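# Fit the camshaft into the engine case, gears timed

## Task

Push the camshaft's shaft fully home in the open bearing on the front of the free-standing engine case. Its large gear must mesh with the small crank gear in time, meaning the small gear's marked tooth lands in one of the large gear's two marked gaps as they rotate. The engine case must end up still standing upright.

## Robot and tools

Robot: two arms, left_arm and right_arm, each ending in a two-finger gripper. The fingers point along the gripper's own +z axis and part along its y axis. The reported end_effector_position is the spot between the finger pads, just under 1 cm behind the tips.

Frames: the scene frame has its origin at table-top height, halfway between the nominal arm bases. +z is up, +x reaches out over the table, and left_arm sits on the +y side. Arm names do not match image sides. Calibrated bases: left_arm at (+0.046, +0.288, +0.043) m, quat_wxyz (+1.000, 0, 0, -0.031); right_arm at (-0.031, -0.322, +0.003) m, quat_wxyz (+1.000, 0, 0, +0.011). Printed hand poses and velocities are in the scene frame and may be off by a few centimetres, more when the arm is stretched. Motion offsets, by contrast, run along each arm's current Hand target axes.

The row: every motion command is built from rows of 14 numbers, each in [-1, 1], always filled for both arms. Order: dx, dy, dz, rx, ry, rz, opening for left_arm, then the same seven for right_arm. dx..rz are an offset from that arm's Hand target as it stood when the action or move began, measured along the Hand target's own axes; 1.0 equals 0.6 m or 180 degrees; rx, ry, rz form one rotation vector. They are not poses. Sending an offset again moves the hand further. Six zeros re-request the current Hand target. Opening is absolute, not an offset: +1 fully open (about 87 mm between pads), +0.5 about 69 mm, 0 about 43 mm, -0.5 about 18 mm, -1 closed. A 0 in the opening slot is a real command, so repeat the present opening to leave a gripper alone.

execute_actions(actions, cameras): actions is a list of up to 15 actions; each action is up to 15 rows, one per 1/30 s control step, with the last row held if fewer are given. All rows in one action count from the same start pose, not from each other. An empty actions list returns state plus all camera images; otherwise pass cameras to get pictures.

move(target, speed, blend, opening_speed, blocking, cameras): drives both grippers in straight lines to offsets from their Hand targets. target is one 14-number row or a list of up to 15 rows; every row counts from the same starting Hand targets. speed is in m/s, 0.002 to 2.9 (default 0.25), one number or one per row; rotation is capped at twice that in rad/s. blend, in m, rounds corners between listed rows; 0 means stop at each. opening_speed, 0.2 or more per second on the -1..+1 scale, makes fingers change gradually. The whole move is capped at 10 s. Paths do not avoid obstacles or the other arm; avoid passing close to an arm's own base. Faster moves stray more and strike harder. blocking=false returns after about 0.5 s while the move continues.

wait(seconds 0 to 10): lets time pass holding the last commands. stop(): brakes a running move. zoom_image(camera, region): enlarges [x0, y0, x1, y1] pixels (at most 504 by 504) of the latest image of cam_high, cam_low, cam_left_wrist or cam_right_wrist. finished_scene(scene): ends the scene for good; use only once the camshaft is seated and everything is at rest.

Reading results: each call reports robot state. Hand target is the last commanded pose after clipping; the next offsets start from it. The gripper often rests short of it; if so, send the shortfall as an offset. The controller limits commanded orientation to 40 degrees from the measured one per step. grip_measured shows finger position on the command scale; to hold a part, command about 0.04 below the reading at first contact (less for a gentler grip). Joint torques include arm weight. The move line tells how it ended: done (within 10 mm and 2 degrees), off_target, moving, held or fault, with limits=paced (pose clipped) or limits=held (steps withheld). Done does not prove contact or its absence. A MOTOR HOT line appears at 75 °C; at 90 °C that arm folds up and is lost, and at 100 °C it collapses. Holding loads, reaching far or pushing into things heats motors.

Joint ranges (rad): waist -2.618 to 3.054, shoulder 0.000 to 3.142, elbow 0.000 to 3.142 (straight at 2.901), wrist pitch -1.571 to 1.571, wrist yaw -1.571 to 1.571, wrist roll -2.094 to 2.094.

Cameras: cam_high and cam_low are fixed (896x504); cam_left_wrist and cam_right_wrist ride on the hands and may lag during motion. Calibration K and T_world_to_cam are given and accurate to millimetres near image centres.

Avoid: dropping the camshaft or releasing it while it moves, knocking over the engine case, anything leaving the table, fast impacts, forcing the shaft hard against the bearing, grippers or arms touching each other (even closing on the other's fingers), strain on wrist camera cables, and arms pushing indefinitely against blocked targets; cancel such a push by commanding back past the gripper. A loose object may occasionally be nudged by an outside disturbance.

Each tool is called after "Emit:" as a command line: name --argument value for each argument, lists and objects as JSON in quotes; but a table of rows of numbers goes row by row, as --pt "numbers of a row", without its own name.

## Session

Emit:
execute_actions --actions '[]'

Scene clock: 0.00 s.
left_arm: end_effector_position=(+0.4146, +0.2552, +0.0852) grip_measured=+1.000 end_effector_quat_wxyz=(+0.550, +0.036, +0.834, -0.004) | right_arm: end_effector_position=(+0.3355, -0.3137, +0.0255) grip_measured=+1.000 end_effector_quat_wxyz=(+0.515, -0.026, +0.857, -0.017)
Joint positions: left_arm=[-0.057 1.499 0.356 0.737 -0.064 0.008 1] | right_arm=[0.03 1.546 0.383 0.674 0.048 -0.038 1]
Joint velocities: within noise
Joint torques (N m): no reading
Motor temperatures (°C): left_arm=[23 28 29 31 24 23 23] | right_arm=[23 28 33 33 23 24 23]
Heat: left arm: 31 °C; right arm: 33 °C.
Hand target: left_arm +0.4145, +0.2552, +0.0850; +0.548, +0.036, +0.836, -0.004 | right_arm +0.3428, -0.3134, +0.0361; +0.531, -0.025, +0.847, -0.017
Tool commands: left_gripper/opening=+1.0 right_gripper/opening=+1.0

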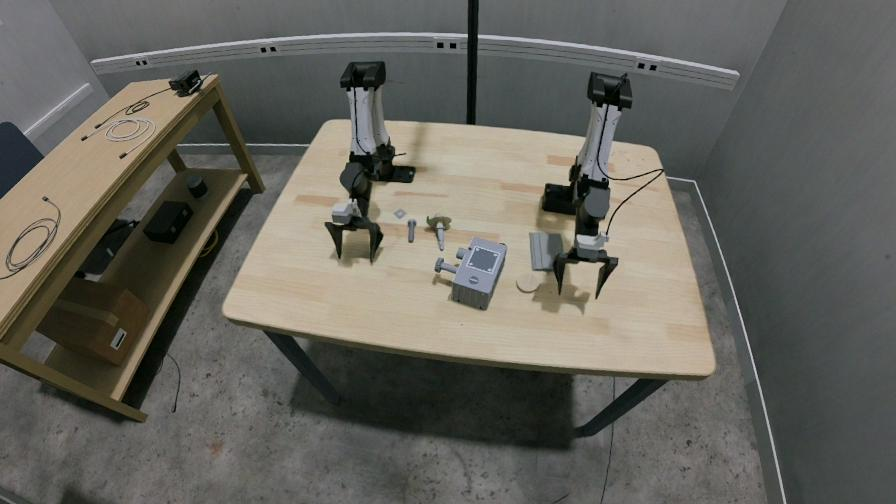

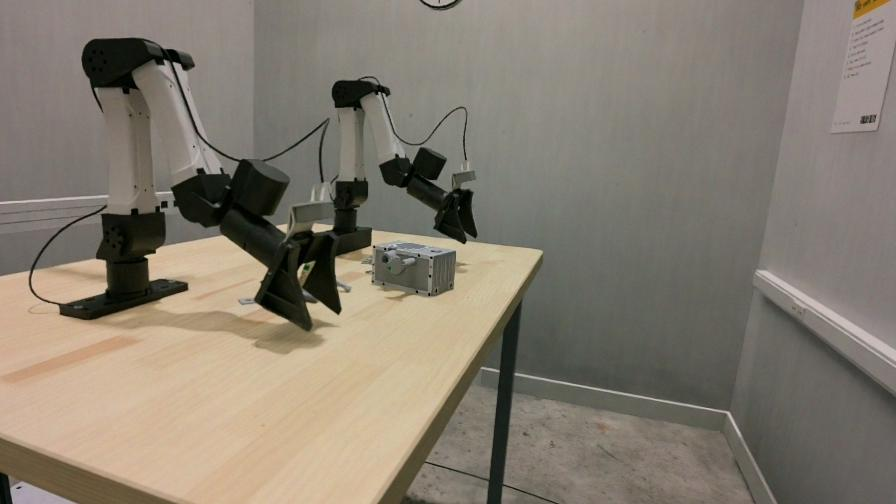

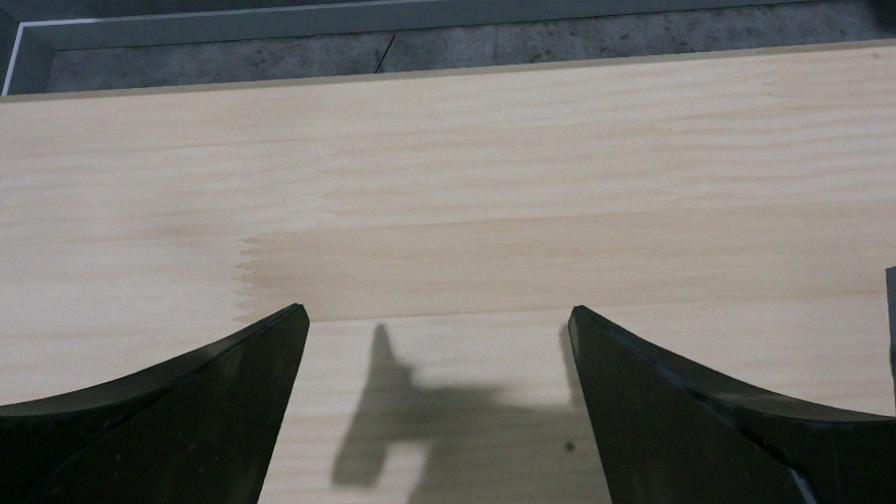

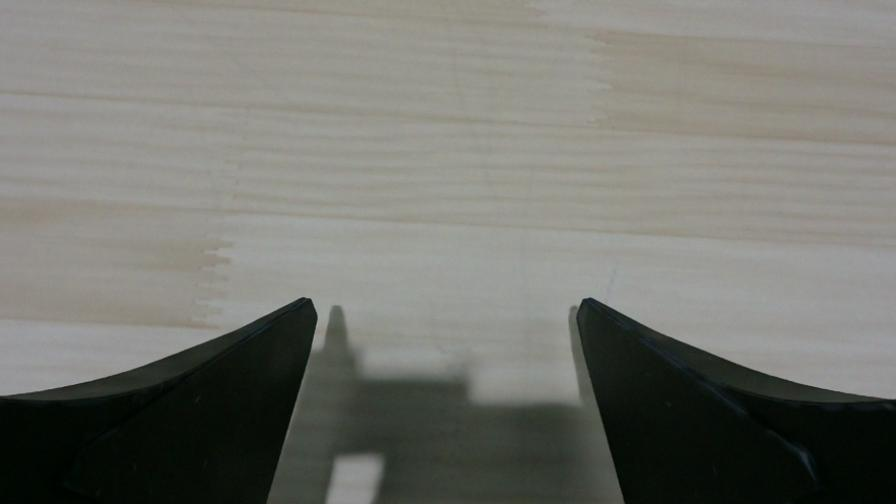

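Emit:
zoom_image --camera "cam_high" --region '[380, 190, 560, 310]'

Emit:
zoom_image --camera "cam_low" --region '[340, 220, 480, 310]'

Scaled by 2.800 from the camera's 896x504 image, which has a finer 1280x720 frame.

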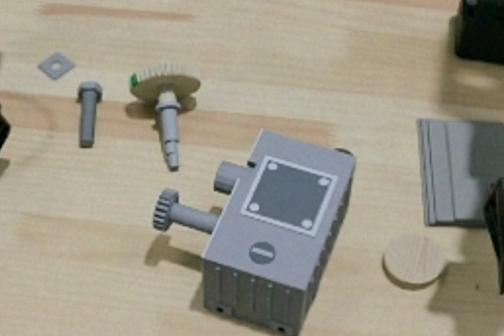

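Scaled by 3.600 from the camera's 896x504 image, which has a finer 1280x720 frame.

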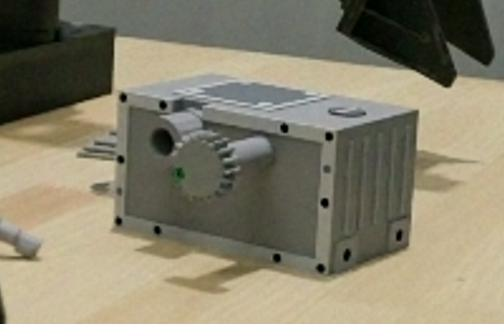

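Emit:
move --pt "0 0 0 0 0 0 1 -0.126 0.0 -0.061 0 0 0 1" --pt "0 0 0 0 0 0 1 -0.098 0.30 -0.155 0 0 0 1" --blend 0.03 --cameras '["cam_right_wrist","cam_low"]'

Scene clock: 51.17 s.
left_arm: end_effector_position=(+0.4146, +0.2552, +0.0852) grip_measured=+1.000 end_effector_quat_wxyz=(+0.550, +0.036, +0.834, -0.004) | right_arm: end_effector_position=(+0.2742, -0.1350, +0.1073) grip_measured=+1.000 end_effector_quat_wxyz=(+0.520, -0.038, +0.853, -0.022)
Joint positions: left_arm=[-0.057 1.499 0.356 0.737 -0.064 0.008 1] | right_arm=[0.827 1.365 0.697 0.007 0.727 0.391 1]
Joint torques (N m): left_arm=[0.1 -4.56 6.19 1.68 0.17 -0.09] | right_arm=[0.05 -3.04 10.69 1.89 0.48 0.14]
Motor temperatures (°C): left_arm=[23 31 31 35 23 23 23] | right_arm=[23 29 36 40 23 24 23]
Heat: left arm: 35 °C; right arm: 40 °C.
Hand target: left_arm +0.4145, +0.2552, +0.0850; +0.548, +0.036, +0.836, -0.004 | right_arm +0.2804, -0.1298, +0.1196; +0.531, -0.025, +0.847, -0.017
Off the commanded pose: left_arm 0.000 m, 0 deg | right_arm 0.015 m, 2 deg.
move: off_target (right_arm)
camera_calibration:
cam_right_wrist: T_world_to_cam=[[0.0677764, -0.997022, 0.0367772, -0.153364], [-0.973273, -0.074179, -0.217341, 0.299352], [0.219422, -0.0210637, -0.975403, 0.186952], [0, 0, 0, 1]] pos_world=[0.260724, -0.126763, 0.253056]
Images, in order (width x height): cam_low 896x504, cam_right_wrist 896x504.

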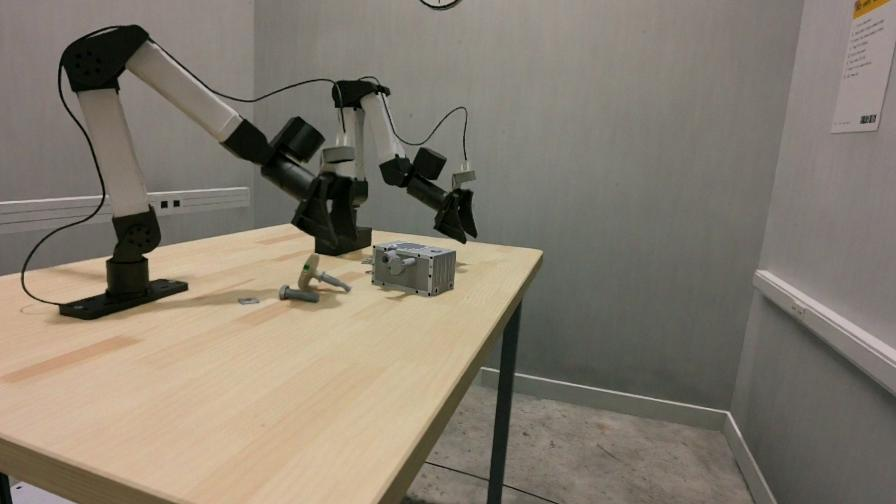

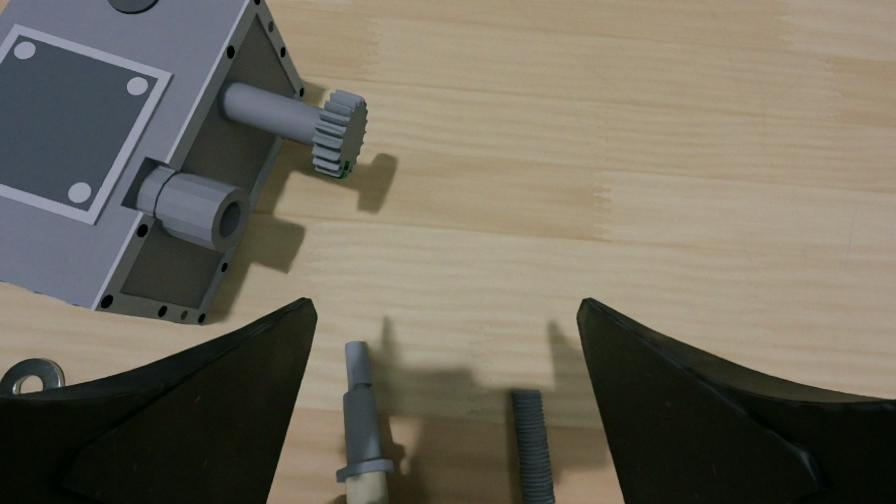

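Emit:
zoom_image --camera "cam_low" --region '[230, 225, 370, 315]'

Emit:
zoom_image --camera "cam_low" --region '[355, 225, 475, 305]'

Emit:
zoom_image --camera "cam_right_wrist" --region '[0, 0, 448, 330]'

Scaled by 3.600 from the camera's 896x504 image, which has a finer 1280x720 frame.

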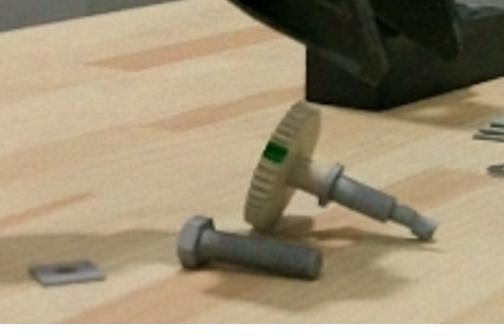

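Scaled by 4.200 from the camera's 896x504 image, which has a finer 1280x720 frame.

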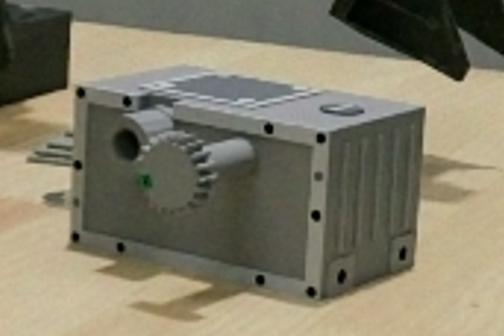

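Scaled by 1.125 from the camera's 896x504 image, which has a finer 1280x720 frame.

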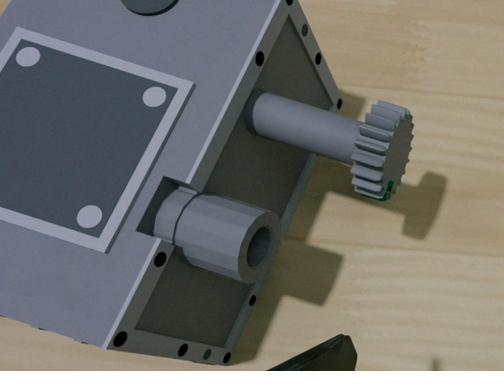

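Emit:
move --target '[0,0,0,0,0,0,1,-0.075,-0.013,-0.111,0.233,0.307,0.400,1]' --speed 0.4 --cameras '["cam_high","cam_low","cam_right_wrist"]'

Scene clock: 150.83 s.
left_arm: end_effector_position=(+0.4146, +0.2552, +0.0852) grip_measured=+1.000 end_effector_quat_wxyz=(+0.550, +0.036, +0.834, -0.004) | right_arm: end_effector_position=(+0.2389, -0.1364, +0.1833) grip_measured=+1.000 end_effector_quat_wxyz=(+0.005, +0.624, +0.782, -0.003)
Joint positions: left_arm=[-0.057 1.499 0.356 0.737 -0.064 0.008 1] | right_arm=[0.466 1.759 1.749 -1.563 0.013 1.834 1]
Joint torques (N m): left_arm=[0.05 -4.6 6.17 1.62 0.12 -0.09] | right_arm=[-0.53 -4.98 8.98 0.2 0 0.14]
Motor temperatures (°C): left_arm=[22 31 32 36 23 23 23] | right_arm=[23 28 42 40 23 24 23]
Heat: left arm: 36 °C; right arm: 42 °C.
Hand target: left_arm +0.4145, +0.2552, +0.0850; +0.548, +0.036, +0.836, -0.004 | right_arm +0.2403, -0.1348, +0.1895; +0.000, +0.629, +0.777, -0.001
Off the commanded pose: left_arm 0.000 m, 0 deg | right_arm 0.007 m, 1 deg.
joint sent to its limit (right arm) — joint 4 (wrist pitch), lower limit. The joint targets still meet the commanded pose.
move: done
camera_calibration:
cam_right_wrist: T_world_to_cam=[[-0.978852, -0.199947, -0.0432517, 0.218185], [-0.162669, 0.632552, 0.757242, 0.00551644], [-0.124049, 0.748264, -0.6517, 0.396481], [0, 0, 0, 1]] pos_world=[0.263651, -0.256537, 0.263647]
Images, in order (width x height): cam_high 896x504, cam_low 896x504, cam_right_wrist 896x504.

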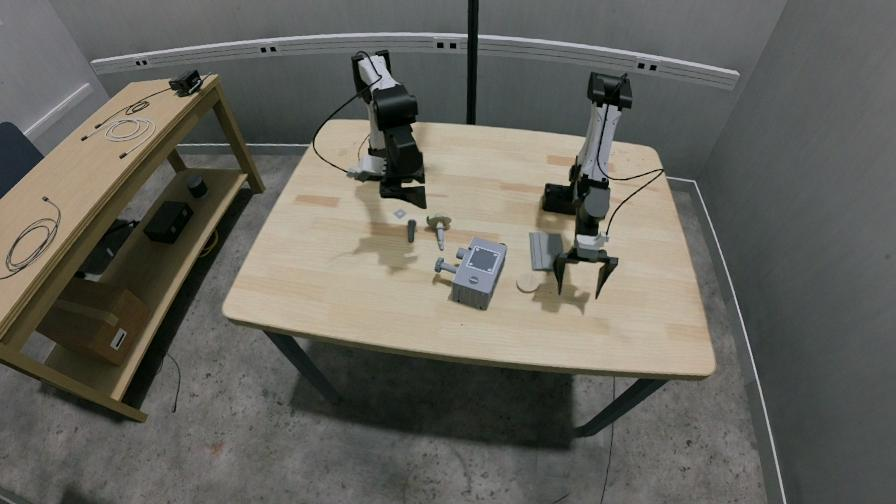

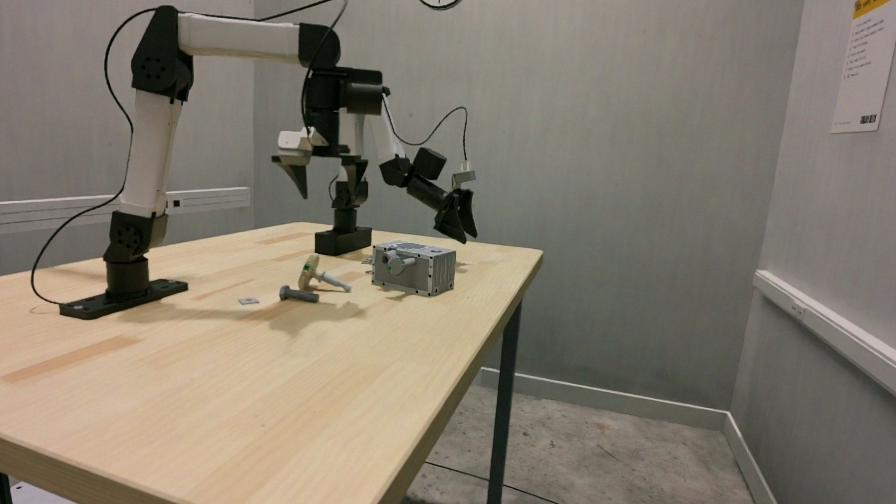

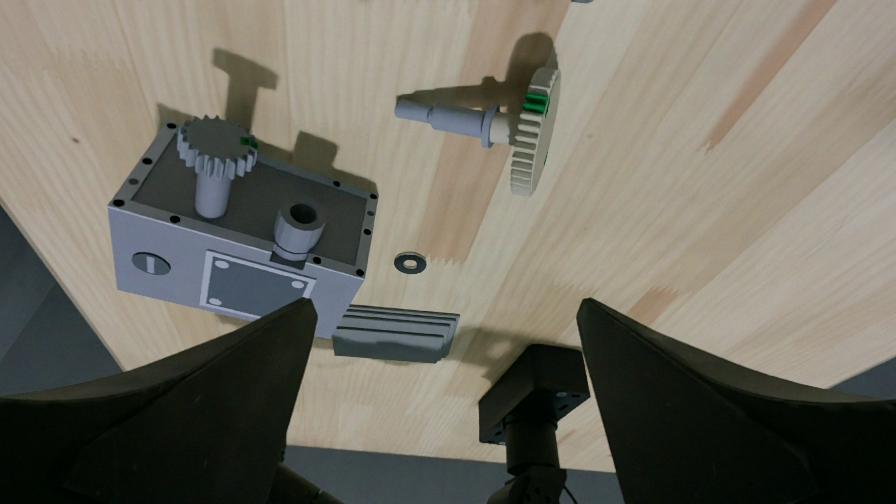

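Emit:
zoom_image --camera "cam_right_wrist" --region '[380, 40, 600, 220]'

Emit:
zoom_image --camera "cam_right_wrist" --region '[100, 90, 390, 290]'

Emit:
zoom_image --camera "cam_right_wrist" --region '[160, 95, 280, 195]'

Scaled by 2.291 from the camera's 896x504 image, which has a finer 1280x720 frame.

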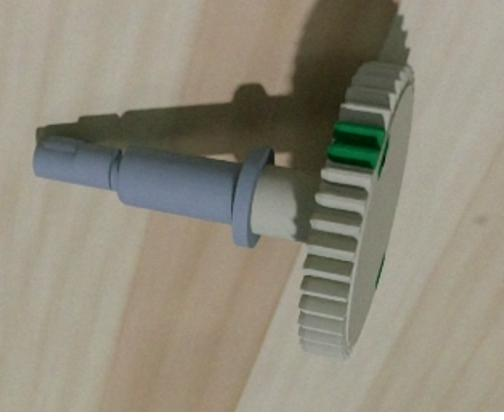

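Scaled by 1.738 from the camera's 896x504 image, which has a finer 1280x720 frame.

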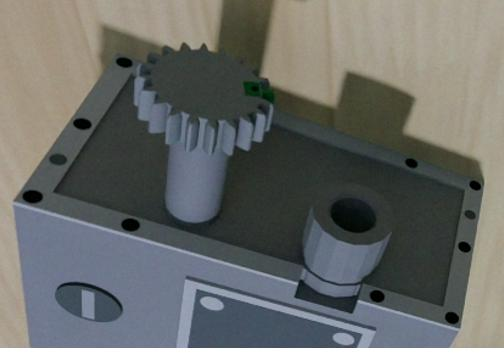

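Scaled by 4.200 from the camera's 896x504 image, which has a finer 1280x720 frame.

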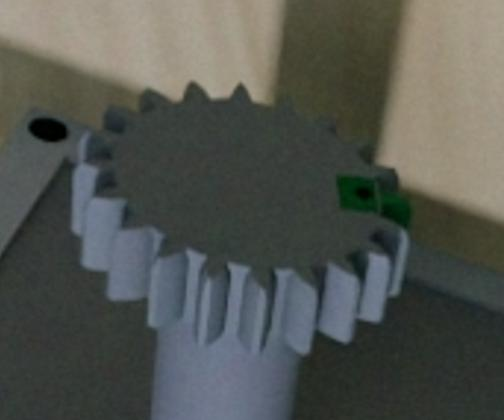

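Emit:
move --target '[0,0,0,0,0,0,1,0.1127,-0.0255,0.1267,0.095,-0.1126,-0.0364,1]' --cameras '["cam_high","cam_low","cam_right_wrist"]'

Emit:
zoom_image --camera "cam_right_wrist" --region '[300, 100, 650, 350]'

Scene clock: 252.47 s.
left_arm: end_effector_position=(+0.4146, +0.2552, +0.0852) grip_measured=+1.000 end_effector_quat_wxyz=(+0.550, +0.036, +0.834, -0.004) | right_arm: end_effector_position=(+0.2056, -0.0730, +0.1057) grip_measured=+1.000 end_effector_quat_wxyz=(+0.040, +0.572, +0.810, -0.125)
Joint positions: left_arm=[-0.057 1.499 0.356 0.737 -0.064 0.008 1] | right_arm=[0.746 2.009 1.77 -1.565 0.125 2.011 1]
Joint torques (N m): left_arm=[0.24 -4.51 6.05 1.64 0.13 -0.11] | right_arm=[-0.1 -6.91 9.07 -0.32 0.37 0.14]
Motor temperatures (°C): left_arm=[22 31 32 37 23 23 23] | right_arm=[23 29 45 32 23 24 23]
Heat: left arm: 37 °C; right arm: 45 °C.
Hand target: left_arm +0.4145, +0.2552, +0.0850; +0.548, +0.036, +0.836, -0.004 | right_arm +0.2110, -0.0720, +0.1133; +0.043, +0.567, +0.791, -0.226
Off the commanded pose: left_arm 0.000 m, 0 deg | right_arm 0.010 m, 12 deg.
joint sent to its limit (right arm) — joint 4 (wrist pitch), lower limit. The joint targets are off in orientation, not in position.
move: off_target (right_arm)
camera_calibration:
cam_right_wrist: T_world_to_cam=[[-0.946402, -0.30285, 0.112272, 0.164328], [-0.17569, 0.774368, 0.607854, 0.0474835], [-0.271028, 0.555549, -0.786071, 0.324655], [0, 0, 0, 1]] pos_world=[0.251854, -0.167365, 0.207889]
Images, in order (width x height): cam_high 896x504, cam_low 896x504, cam_right_wrist 896x504.

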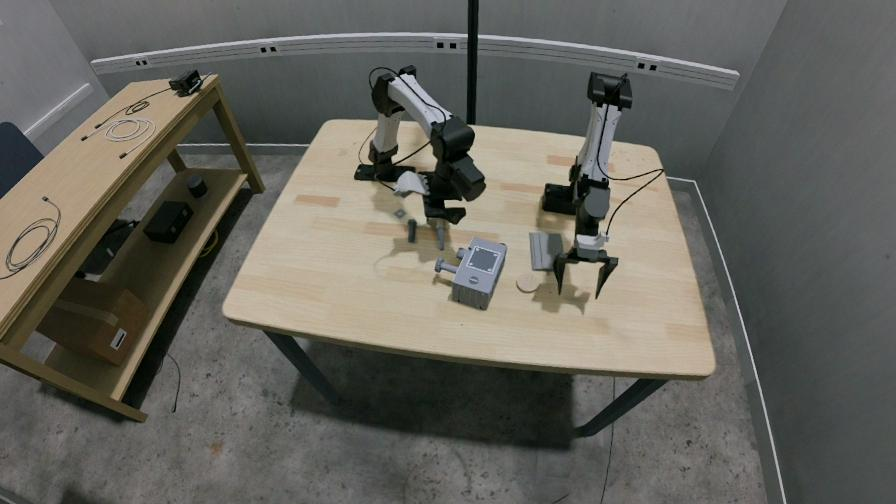

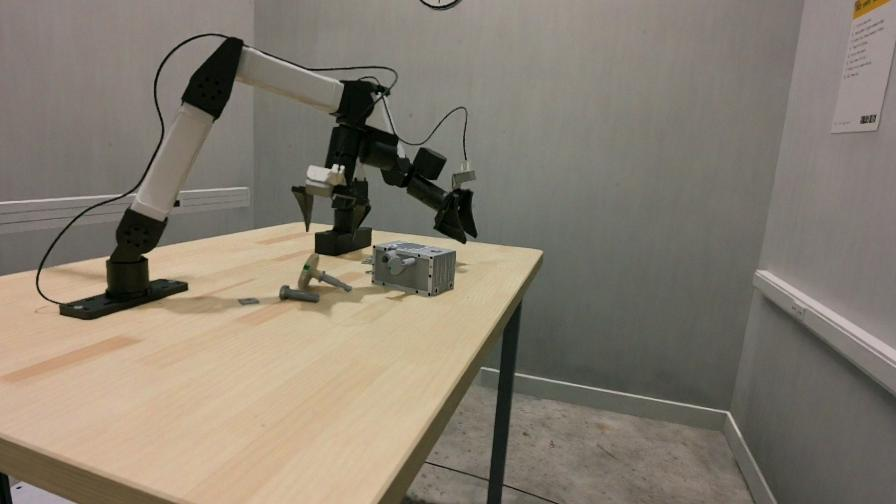

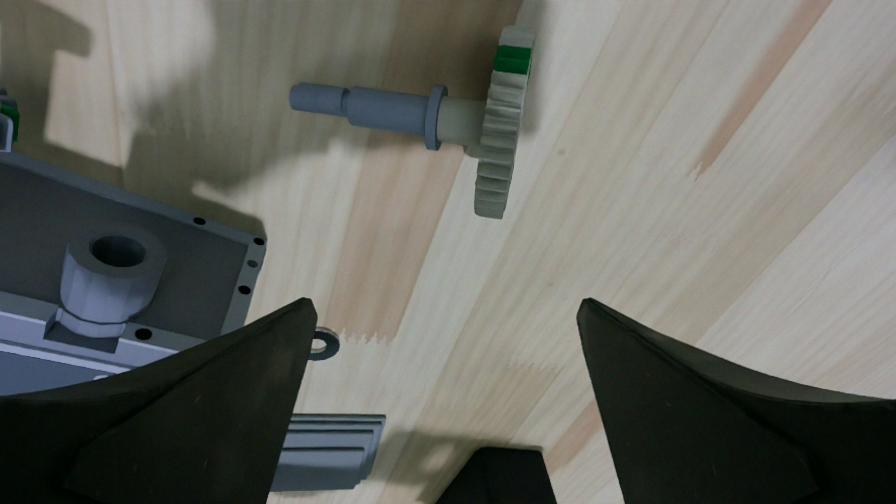

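Scaled by 1.440 from the camera's 896x504 image, which has a finer 1280x720 frame.

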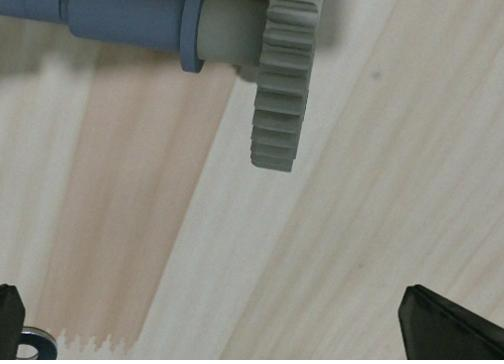

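Emit:
move --target '[0,0,0,0,0,0,1,-0.0097,-0.003,0.055,0,0,0,1]' --speed 0.12 --cameras '["cam_low","cam_right_wrist"]'

Scene clock: 267.53 s.
left_arm: end_effector_position=(+0.4146, +0.2552, +0.0852) grip_measured=+1.000 end_effector_quat_wxyz=(+0.550, +0.036, +0.834, -0.004) | right_arm: end_effector_position=(+0.2048, -0.0839, +0.0868) grip_measured=+1.000 end_effector_quat_wxyz=(+0.041, +0.571, +0.804, -0.160)
Joint positions: left_arm=[-0.057 1.499 0.356 0.737 -0.064 0.008 1] | right_arm=[0.733 2.049 1.741 -1.565 0.143 2.012 1]
Joint torques (N m): left_arm=[0.09 -4.59 6.04 1.62 0.15 -0.11] | right_arm=[-0.73 -6.79 5.57 -0.48 0.36 0.06]
Heat: left arm: 37 °C; right arm: 44 °C.
Hand target: left_arm +0.4145, +0.2552, +0.0850; +0.548, +0.036, +0.836, -0.004 | right_arm +0.2053, -0.0910, +0.0862; +0.043, +0.567, +0.791, -0.226
Off the commanded pose: left_arm 0.000 m, 0 deg | right_arm 0.007 m, 8 deg.
joint sent to its limit (right arm) — joint 4 (wrist pitch), lower limit. The joint targets are off in orientation, not in position.
move: off_target (right_arm)
camera_calibration:
cam_right_wrist: T_world_to_cam=[[-0.943556, -0.286705, 0.165839, 0.158545], [-0.146913, 0.811033, 0.566253, 0.0680871], [-0.296849, 0.509927, -0.807376, 0.31897], [0, 0, 0, 1]] pos_world=[0.254285, -0.172417, 0.192681]
Images, in order (width x height): cam_low 896x504, cam_right_wrist 896x504.

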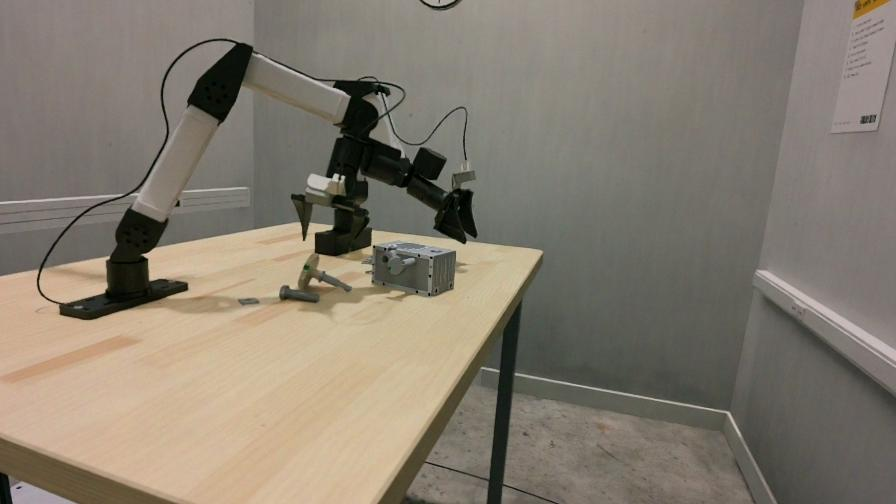

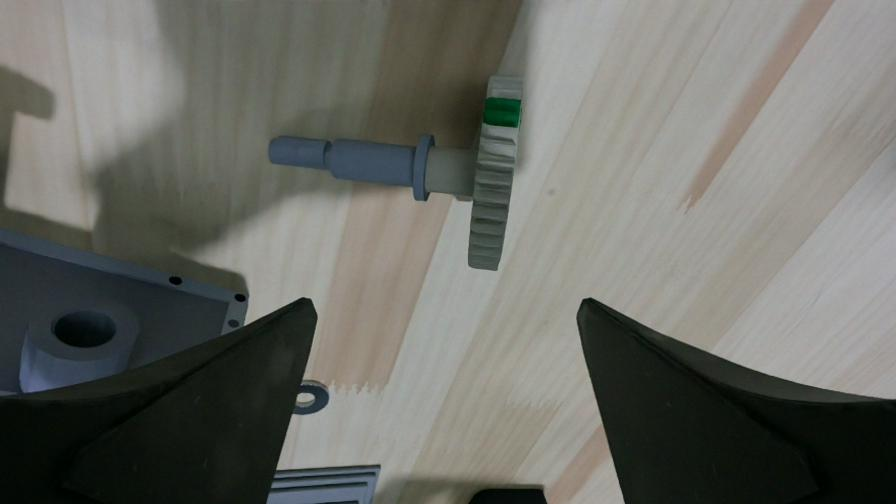

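Emit:
move --target '[0,0,0,0,0,0,1,0,-0.0123,0.053,0,0,0,1]' --speed 0.1 --cameras '["cam_low","cam_right_wrist"]'

Emit:
zoom_image --camera "cam_low" --region '[260, 180, 400, 310]'

Scene clock: 279.73 s.
left_arm: end_effector_position=(+0.4146, +0.2552, +0.0852) grip_measured=+1.000 end_effector_quat_wxyz=(+0.550, +0.036, +0.834, -0.004) | right_arm: end_effector_position=(+0.1915, -0.0991, +0.0605) grip_measured=+1.000 end_effector_quat_wxyz=(+0.036, +0.564, +0.797, -0.216)
Joint positions: left_arm=[-0.057 1.499 0.356 0.737 -0.064 0.008 1] | right_arm=[0.733 2.096 1.675 -1.565 0.153 2.018 1]
Joint torques (N m): left_arm=[0.2 -4.53 6.19 1.67 0.11 -0.07] | right_arm=[-0.73 -7.01 5.39 -0.71 0.34 0.16]
Heat: left arm: 37 °C; right arm: 42 °C.
Hand target: left_arm +0.4145, +0.2552, +0.0850; +0.548, +0.036, +0.836, -0.004 | right_arm +0.1926, -0.1058, +0.0602; +0.044, +0.567, +0.791, -0.226
Off the commanded pose: left_arm 0.000 m, 0 deg | right_arm 0.007 m, 2 deg.
move: done
camera_calibration:
cam_right_wrist: T_world_to_cam=[[-0.92844, -0.266631, 0.258664, 0.139491], [-0.105716, 0.857151, 0.5041, 0.0937753], [-0.356122, 0.440681, -0.824, 0.306956], [0, 0, 0, 1]] pos_world=[0.248737, -0.178457, 0.169578]
Images, in order (width x height): cam_low 896x504, cam_right_wrist 896x504.

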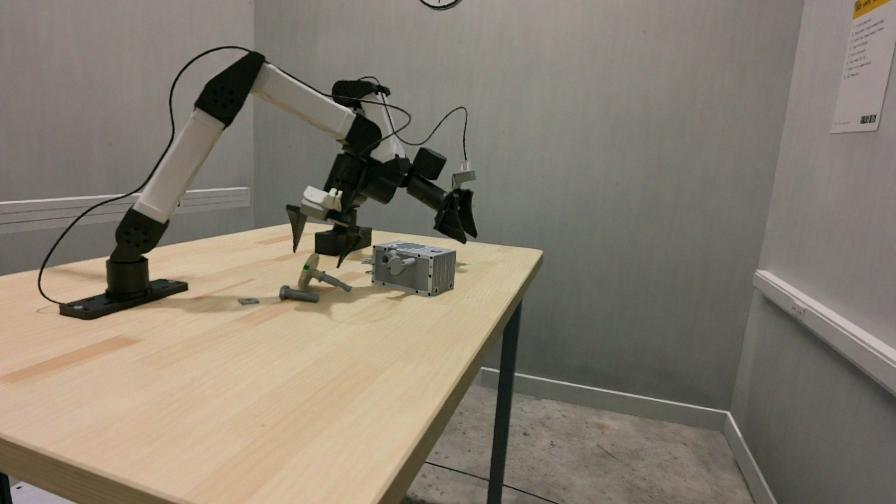

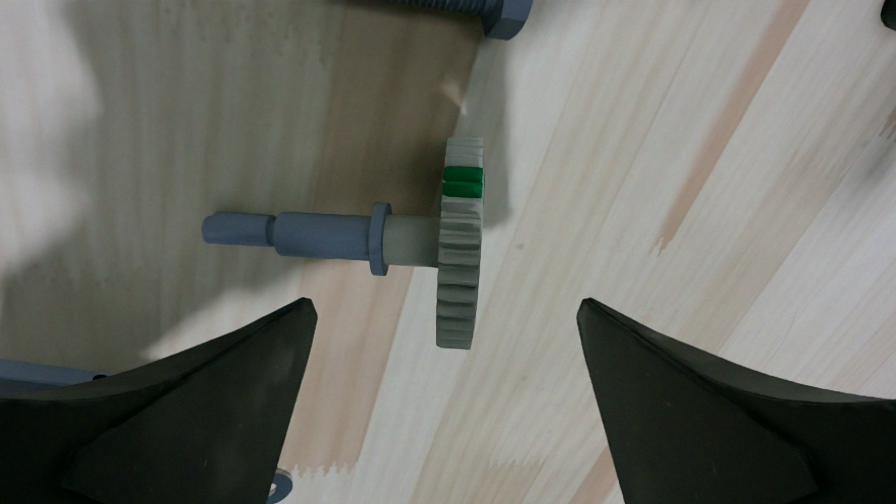

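Scaled by 3.600 from the camera's 896x504 image, which has a finer 1280x720 frame.

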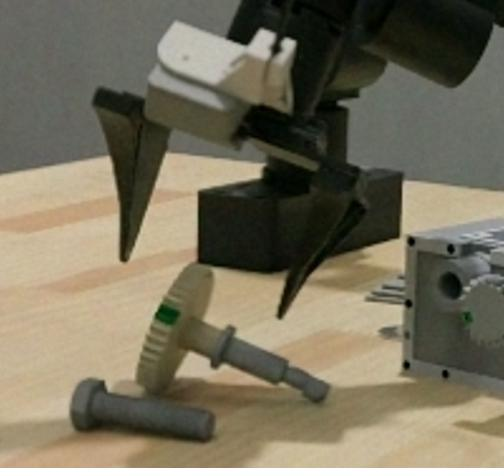

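Emit:
move --target '[0,0,0,0,0,0,1,0,0,0,0,0,0,-0.85]' --opening_speed 0.6 --cameras '["cam_low","cam_right_wrist"]'

Emit:
zoom_image --camera "cam_low" --region '[260, 180, 400, 310]'

Scene clock: 312.17 s.
left_arm: end_effector_position=(+0.4146, +0.2552, +0.0852) grip_measured=+1.000 end_effector_quat_wxyz=(+0.550, +0.036, +0.834, -0.004) | right_arm: end_effector_position=(+0.1899, -0.1008, +0.0613) grip_measured=-0.627 end_effector_quat_wxyz=(+0.035, +0.563, +0.796, -0.220)
Joint positions: left_arm=[-0.057 1.499 0.356 0.737 -0.064 0.008 1] | right_arm=[0.733 2.096 1.675 -1.575 0.154 2.019 0.187]
Joint torques (N m): left_arm=[0.39 -4.6 6.16 1.65 0.12 -0.07] | right_arm=[-0.76 -6.98 5.34 -0.62 0.37 0.15]
Motor temperatures (°C): left_arm=[22 32 32 37 23 22 23] | right_arm=[23 33 40 31 23 24 23]
Heat: left arm: 37 °C; right arm: 40 °C.
Hand target: left_arm +0.4145, +0.2552, +0.0850; +0.548, +0.036, +0.836, -0.004 | right_arm +0.1926, -0.1058, +0.0602; +0.043, +0.567, +0.791, -0.226
Off the commanded pose: left_arm 0.000 m, 0 deg | right_arm 0.006 m, 1 deg.
move: done
camera_calibration:
cam_right_wrist: T_world_to_cam=[[-0.926858, -0.264292, 0.266616, 0.136781], [-0.102119, 0.860911, 0.498401, 0.0947351], [-0.361256, 0.43472, -0.824932, 0.308343], [0, 0, 0, 1]] pos_world=[0.247841, -0.179451, 0.170678]
Images, in order (width x height): cam_low 896x504, cam_right_wrist 896x504.

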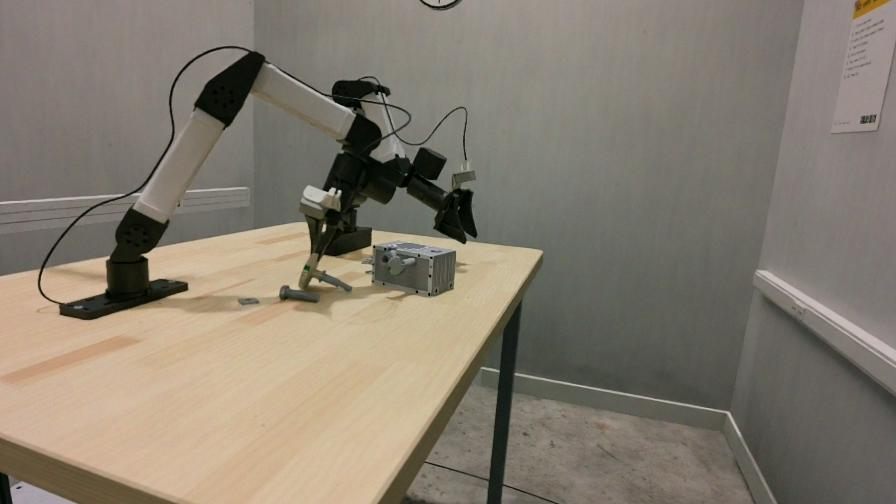

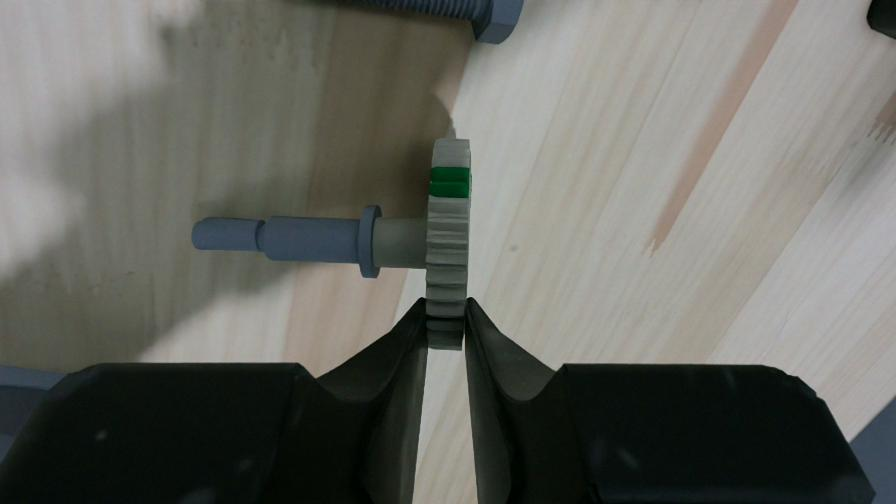

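Scaled by 3.600 from the camera's 896x504 image, which has a finer 1280x720 frame.

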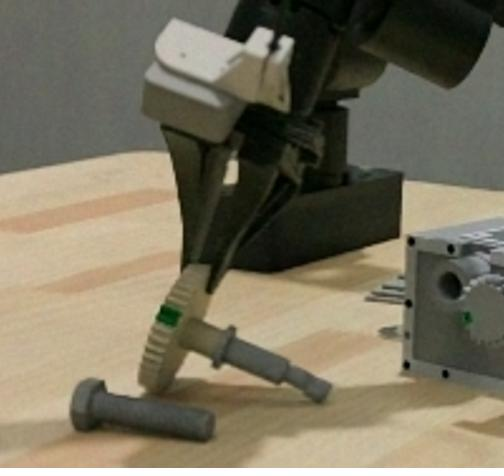

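Emit:
move --pt "0 0 0 0 0 0 1 -0.0217 -0.0206 -0.0596 0 0 0 -0.85" --pt "0 0 0 0 0 0 1 -0.215 0.0745 -0.0967 -0.0835 0.155 -0.349 -0.85" --blend 0.02 --speed 0.2 --cameras '["cam_high","cam_low","cam_right_wrist"]'

Scene clock: 369.60 s.
left_arm: end_effector_position=(+0.4146, +0.2552, +0.0852) grip_measured=+1.000 end_effector_quat_wxyz=(+0.550, +0.036, +0.834, -0.004) | right_arm: end_effector_position=(+0.2848, -0.1888, +0.1315) grip_measured=-0.627 end_effector_quat_wxyz=(-0.095, +0.124, +0.986, +0.054)
Joint positions: left_arm=[-0.057 1.499 0.356 0.737 -0.064 0.008 1] | right_arm=[0.234 2.121 1.986 -1.573 -0.171 0.494 0.187]
Joint torques (N m): left_arm=[0.03 -4.62 6.17 1.61 0.11 -0.09] | right_arm=[-0.42 -7.73 9.59 0.1 -0.29 -0.09]
Heat: left arm: 38 °C; right arm: 39 °C.
Hand target: left_arm +0.4145, +0.2552, +0.0850; +0.548, +0.036, +0.836, -0.004 | right_arm +0.2900, -0.1840, +0.1402; -0.192, +0.103, +0.976, +0.020
Off the commanded pose: left_arm 0.000 m, 0 deg | right_arm 0.011 m, 12 deg.
joint sent to its limit (right arm) — joint 4 (wrist pitch), lower limit. The joint targets are off in orientation, not in position.
move: off_target (right_arm)
camera_calibration:
cam_right_wrist: T_world_to_cam=[[-0.284059, -0.951419, -0.118795, -0.0793216], [-0.482642, 0.0348305, 0.875125, 0.0481062], [-0.828473, 0.305922, -0.469089, 0.500649], [0, 0, 0, 1]] pos_world=[0.41546, -0.230303, 0.183327]
Images, in order (width x height): cam_high 896x504, cam_low 896x504, cam_right_wrist 896x504.

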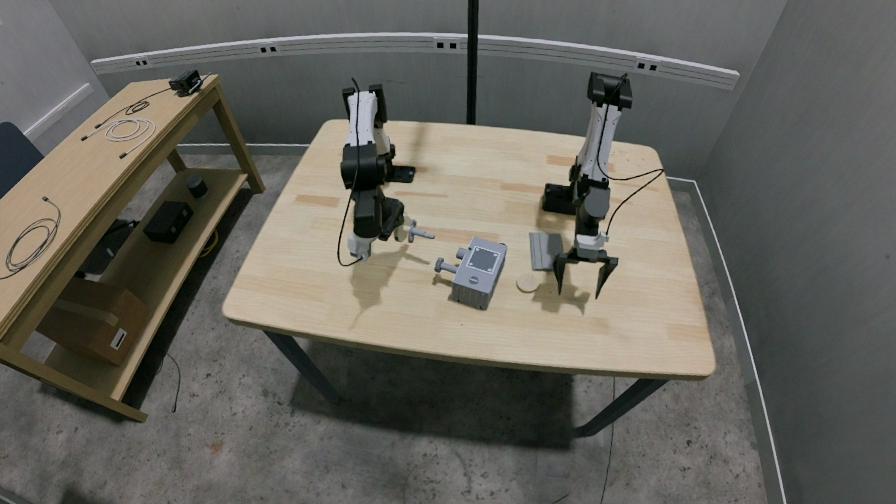

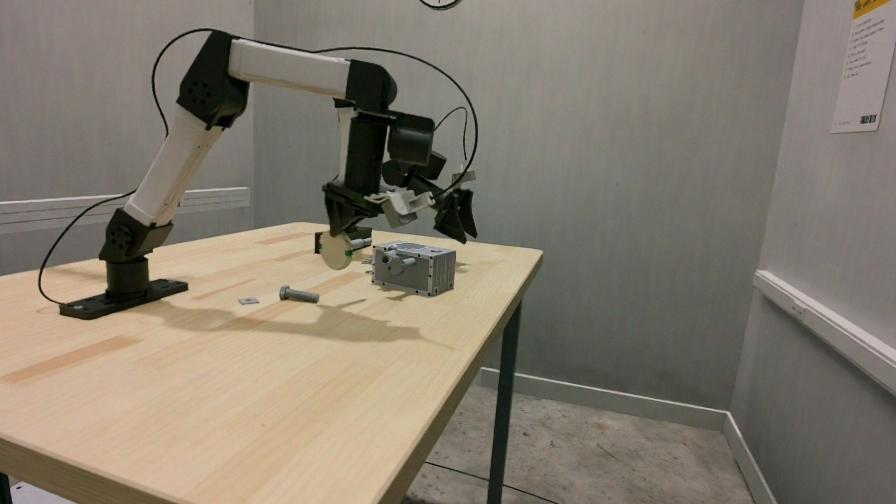

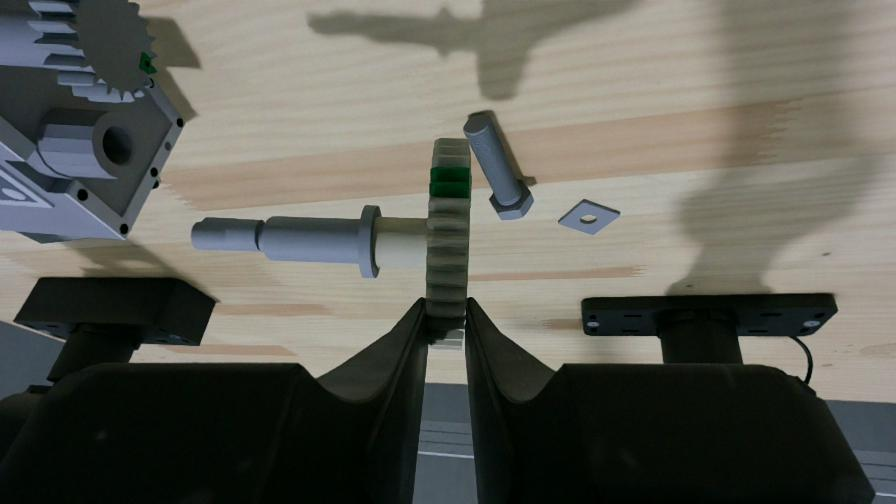

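Emit:
move --target '[0,0,0,0,0,0,1,-0.033,0.0504,0.069,0,0,0,-0.85]' --speed 0.12 --cameras '["cam_high","cam_low","cam_right_wrist"]'

Emit:
zoom_image --camera "cam_low" --region '[300, 190, 470, 310]'

Emit:
zoom_image --camera "cam_right_wrist" --region '[0, 0, 500, 350]'

Scene clock: 391.90 s.
left_arm: end_effector_position=(+0.4146, +0.2552, +0.0852) grip_measured=+1.000 end_effector_quat_wxyz=(+0.550, +0.036, +0.834, -0.004) | right_arm: end_effector_position=(+0.2939, -0.1640, +0.0846) grip_measured=-0.627 end_effector_quat_wxyz=(-0.144, +0.112, +0.983, +0.033)
Joint positions: left_arm=[-0.057 1.499 0.356 0.737 -0.064 0.008 1] | right_arm=[0.29 2.311 2.075 -1.573 -0.178 0.516 0.187]
Joint torques (N m): left_arm=[0.14 -4.67 6.19 1.66 0.11 -0.09] | right_arm=[0.29 -9.03 9.59 -0.12 -0.29 0.11]
Heat: left arm: 38 °C; right arm: 41 °C.
Hand target: left_arm +0.4145, +0.2552, +0.0850; +0.548, +0.036, +0.836, -0.004 | right_arm +0.2989, -0.1551, +0.0944; -0.192, +0.103, +0.976, +0.020
Off the commanded pose: left_arm 0.000 m, 0 deg | right_arm 0.014 m, 6 deg.
joint sent to its limit (right arm) — joint 4 (wrist pitch), lower limit. The joint targets are off in orientation, not in position.
move: off_target (right_arm)
camera_calibration:
cam_right_wrist: T_world_to_cam=[[-0.261813, -0.962882, -0.0656643, -0.0717339], [-0.39321, 0.0442866, 0.918381, 0.0642312], [-0.881385, 0.266264, -0.39021, 0.481053], [0, 0, 0, 1]] pos_world=[0.430468, -0.200003, 0.124012]
Images, in order (width x height): cam_high 896x504, cam_low 896x504, cam_right_wrist 896x504.

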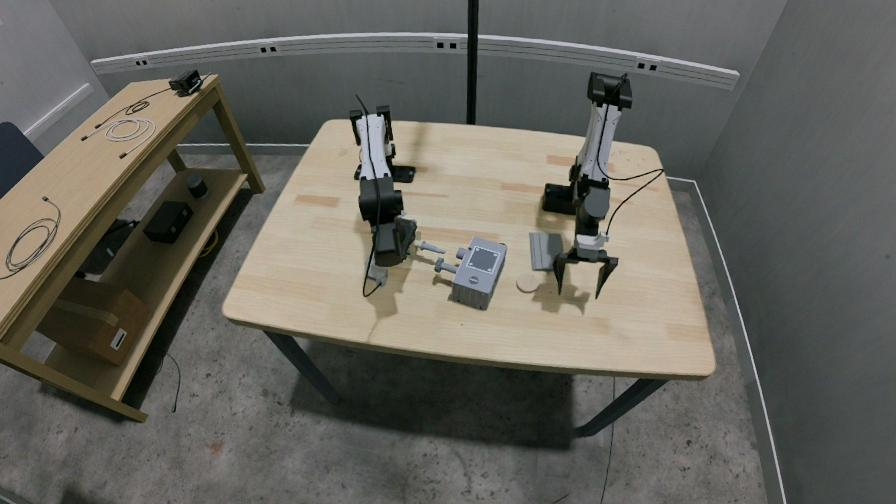

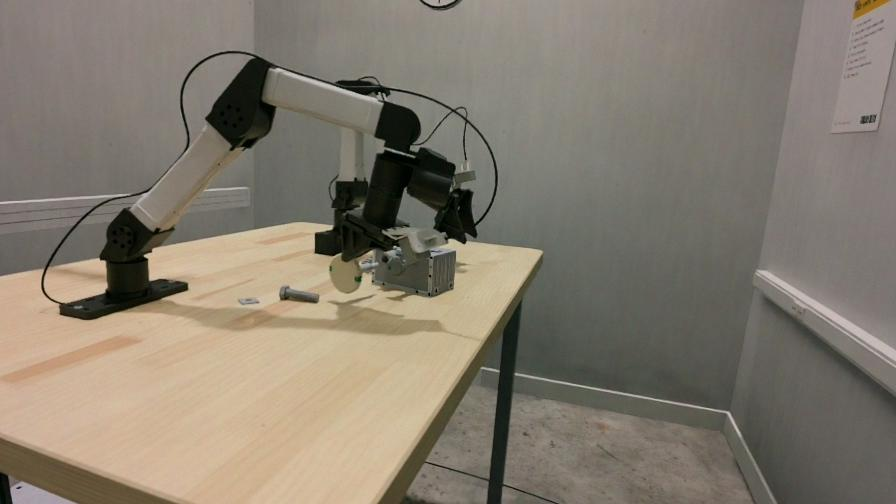

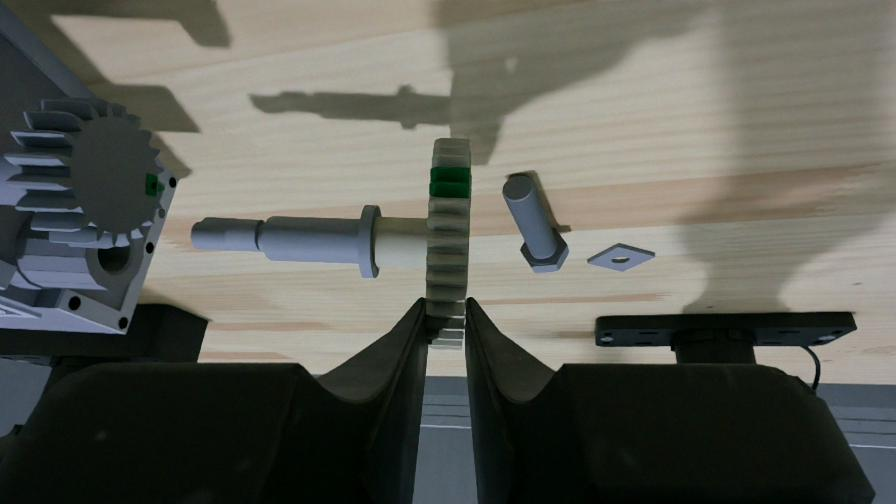

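Scaled by 2.965 from the camera's 896x504 image, which has a finer 1280x720 frame.

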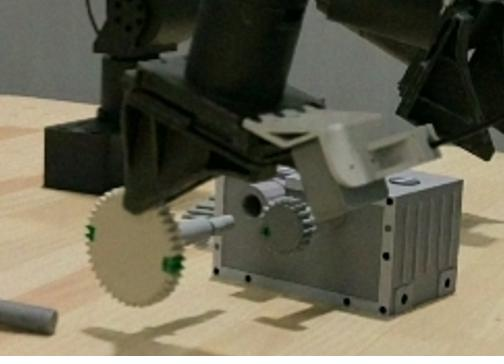

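Scaled by 1.008 from the camera's 896x504 image, which has a finer 1280x720 frame.

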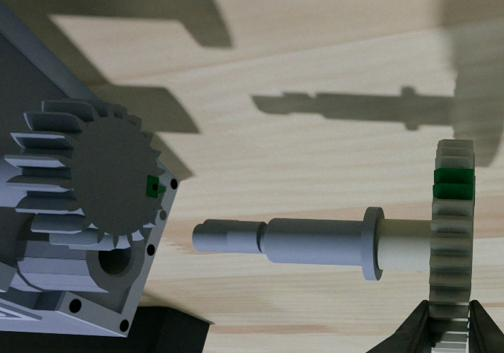

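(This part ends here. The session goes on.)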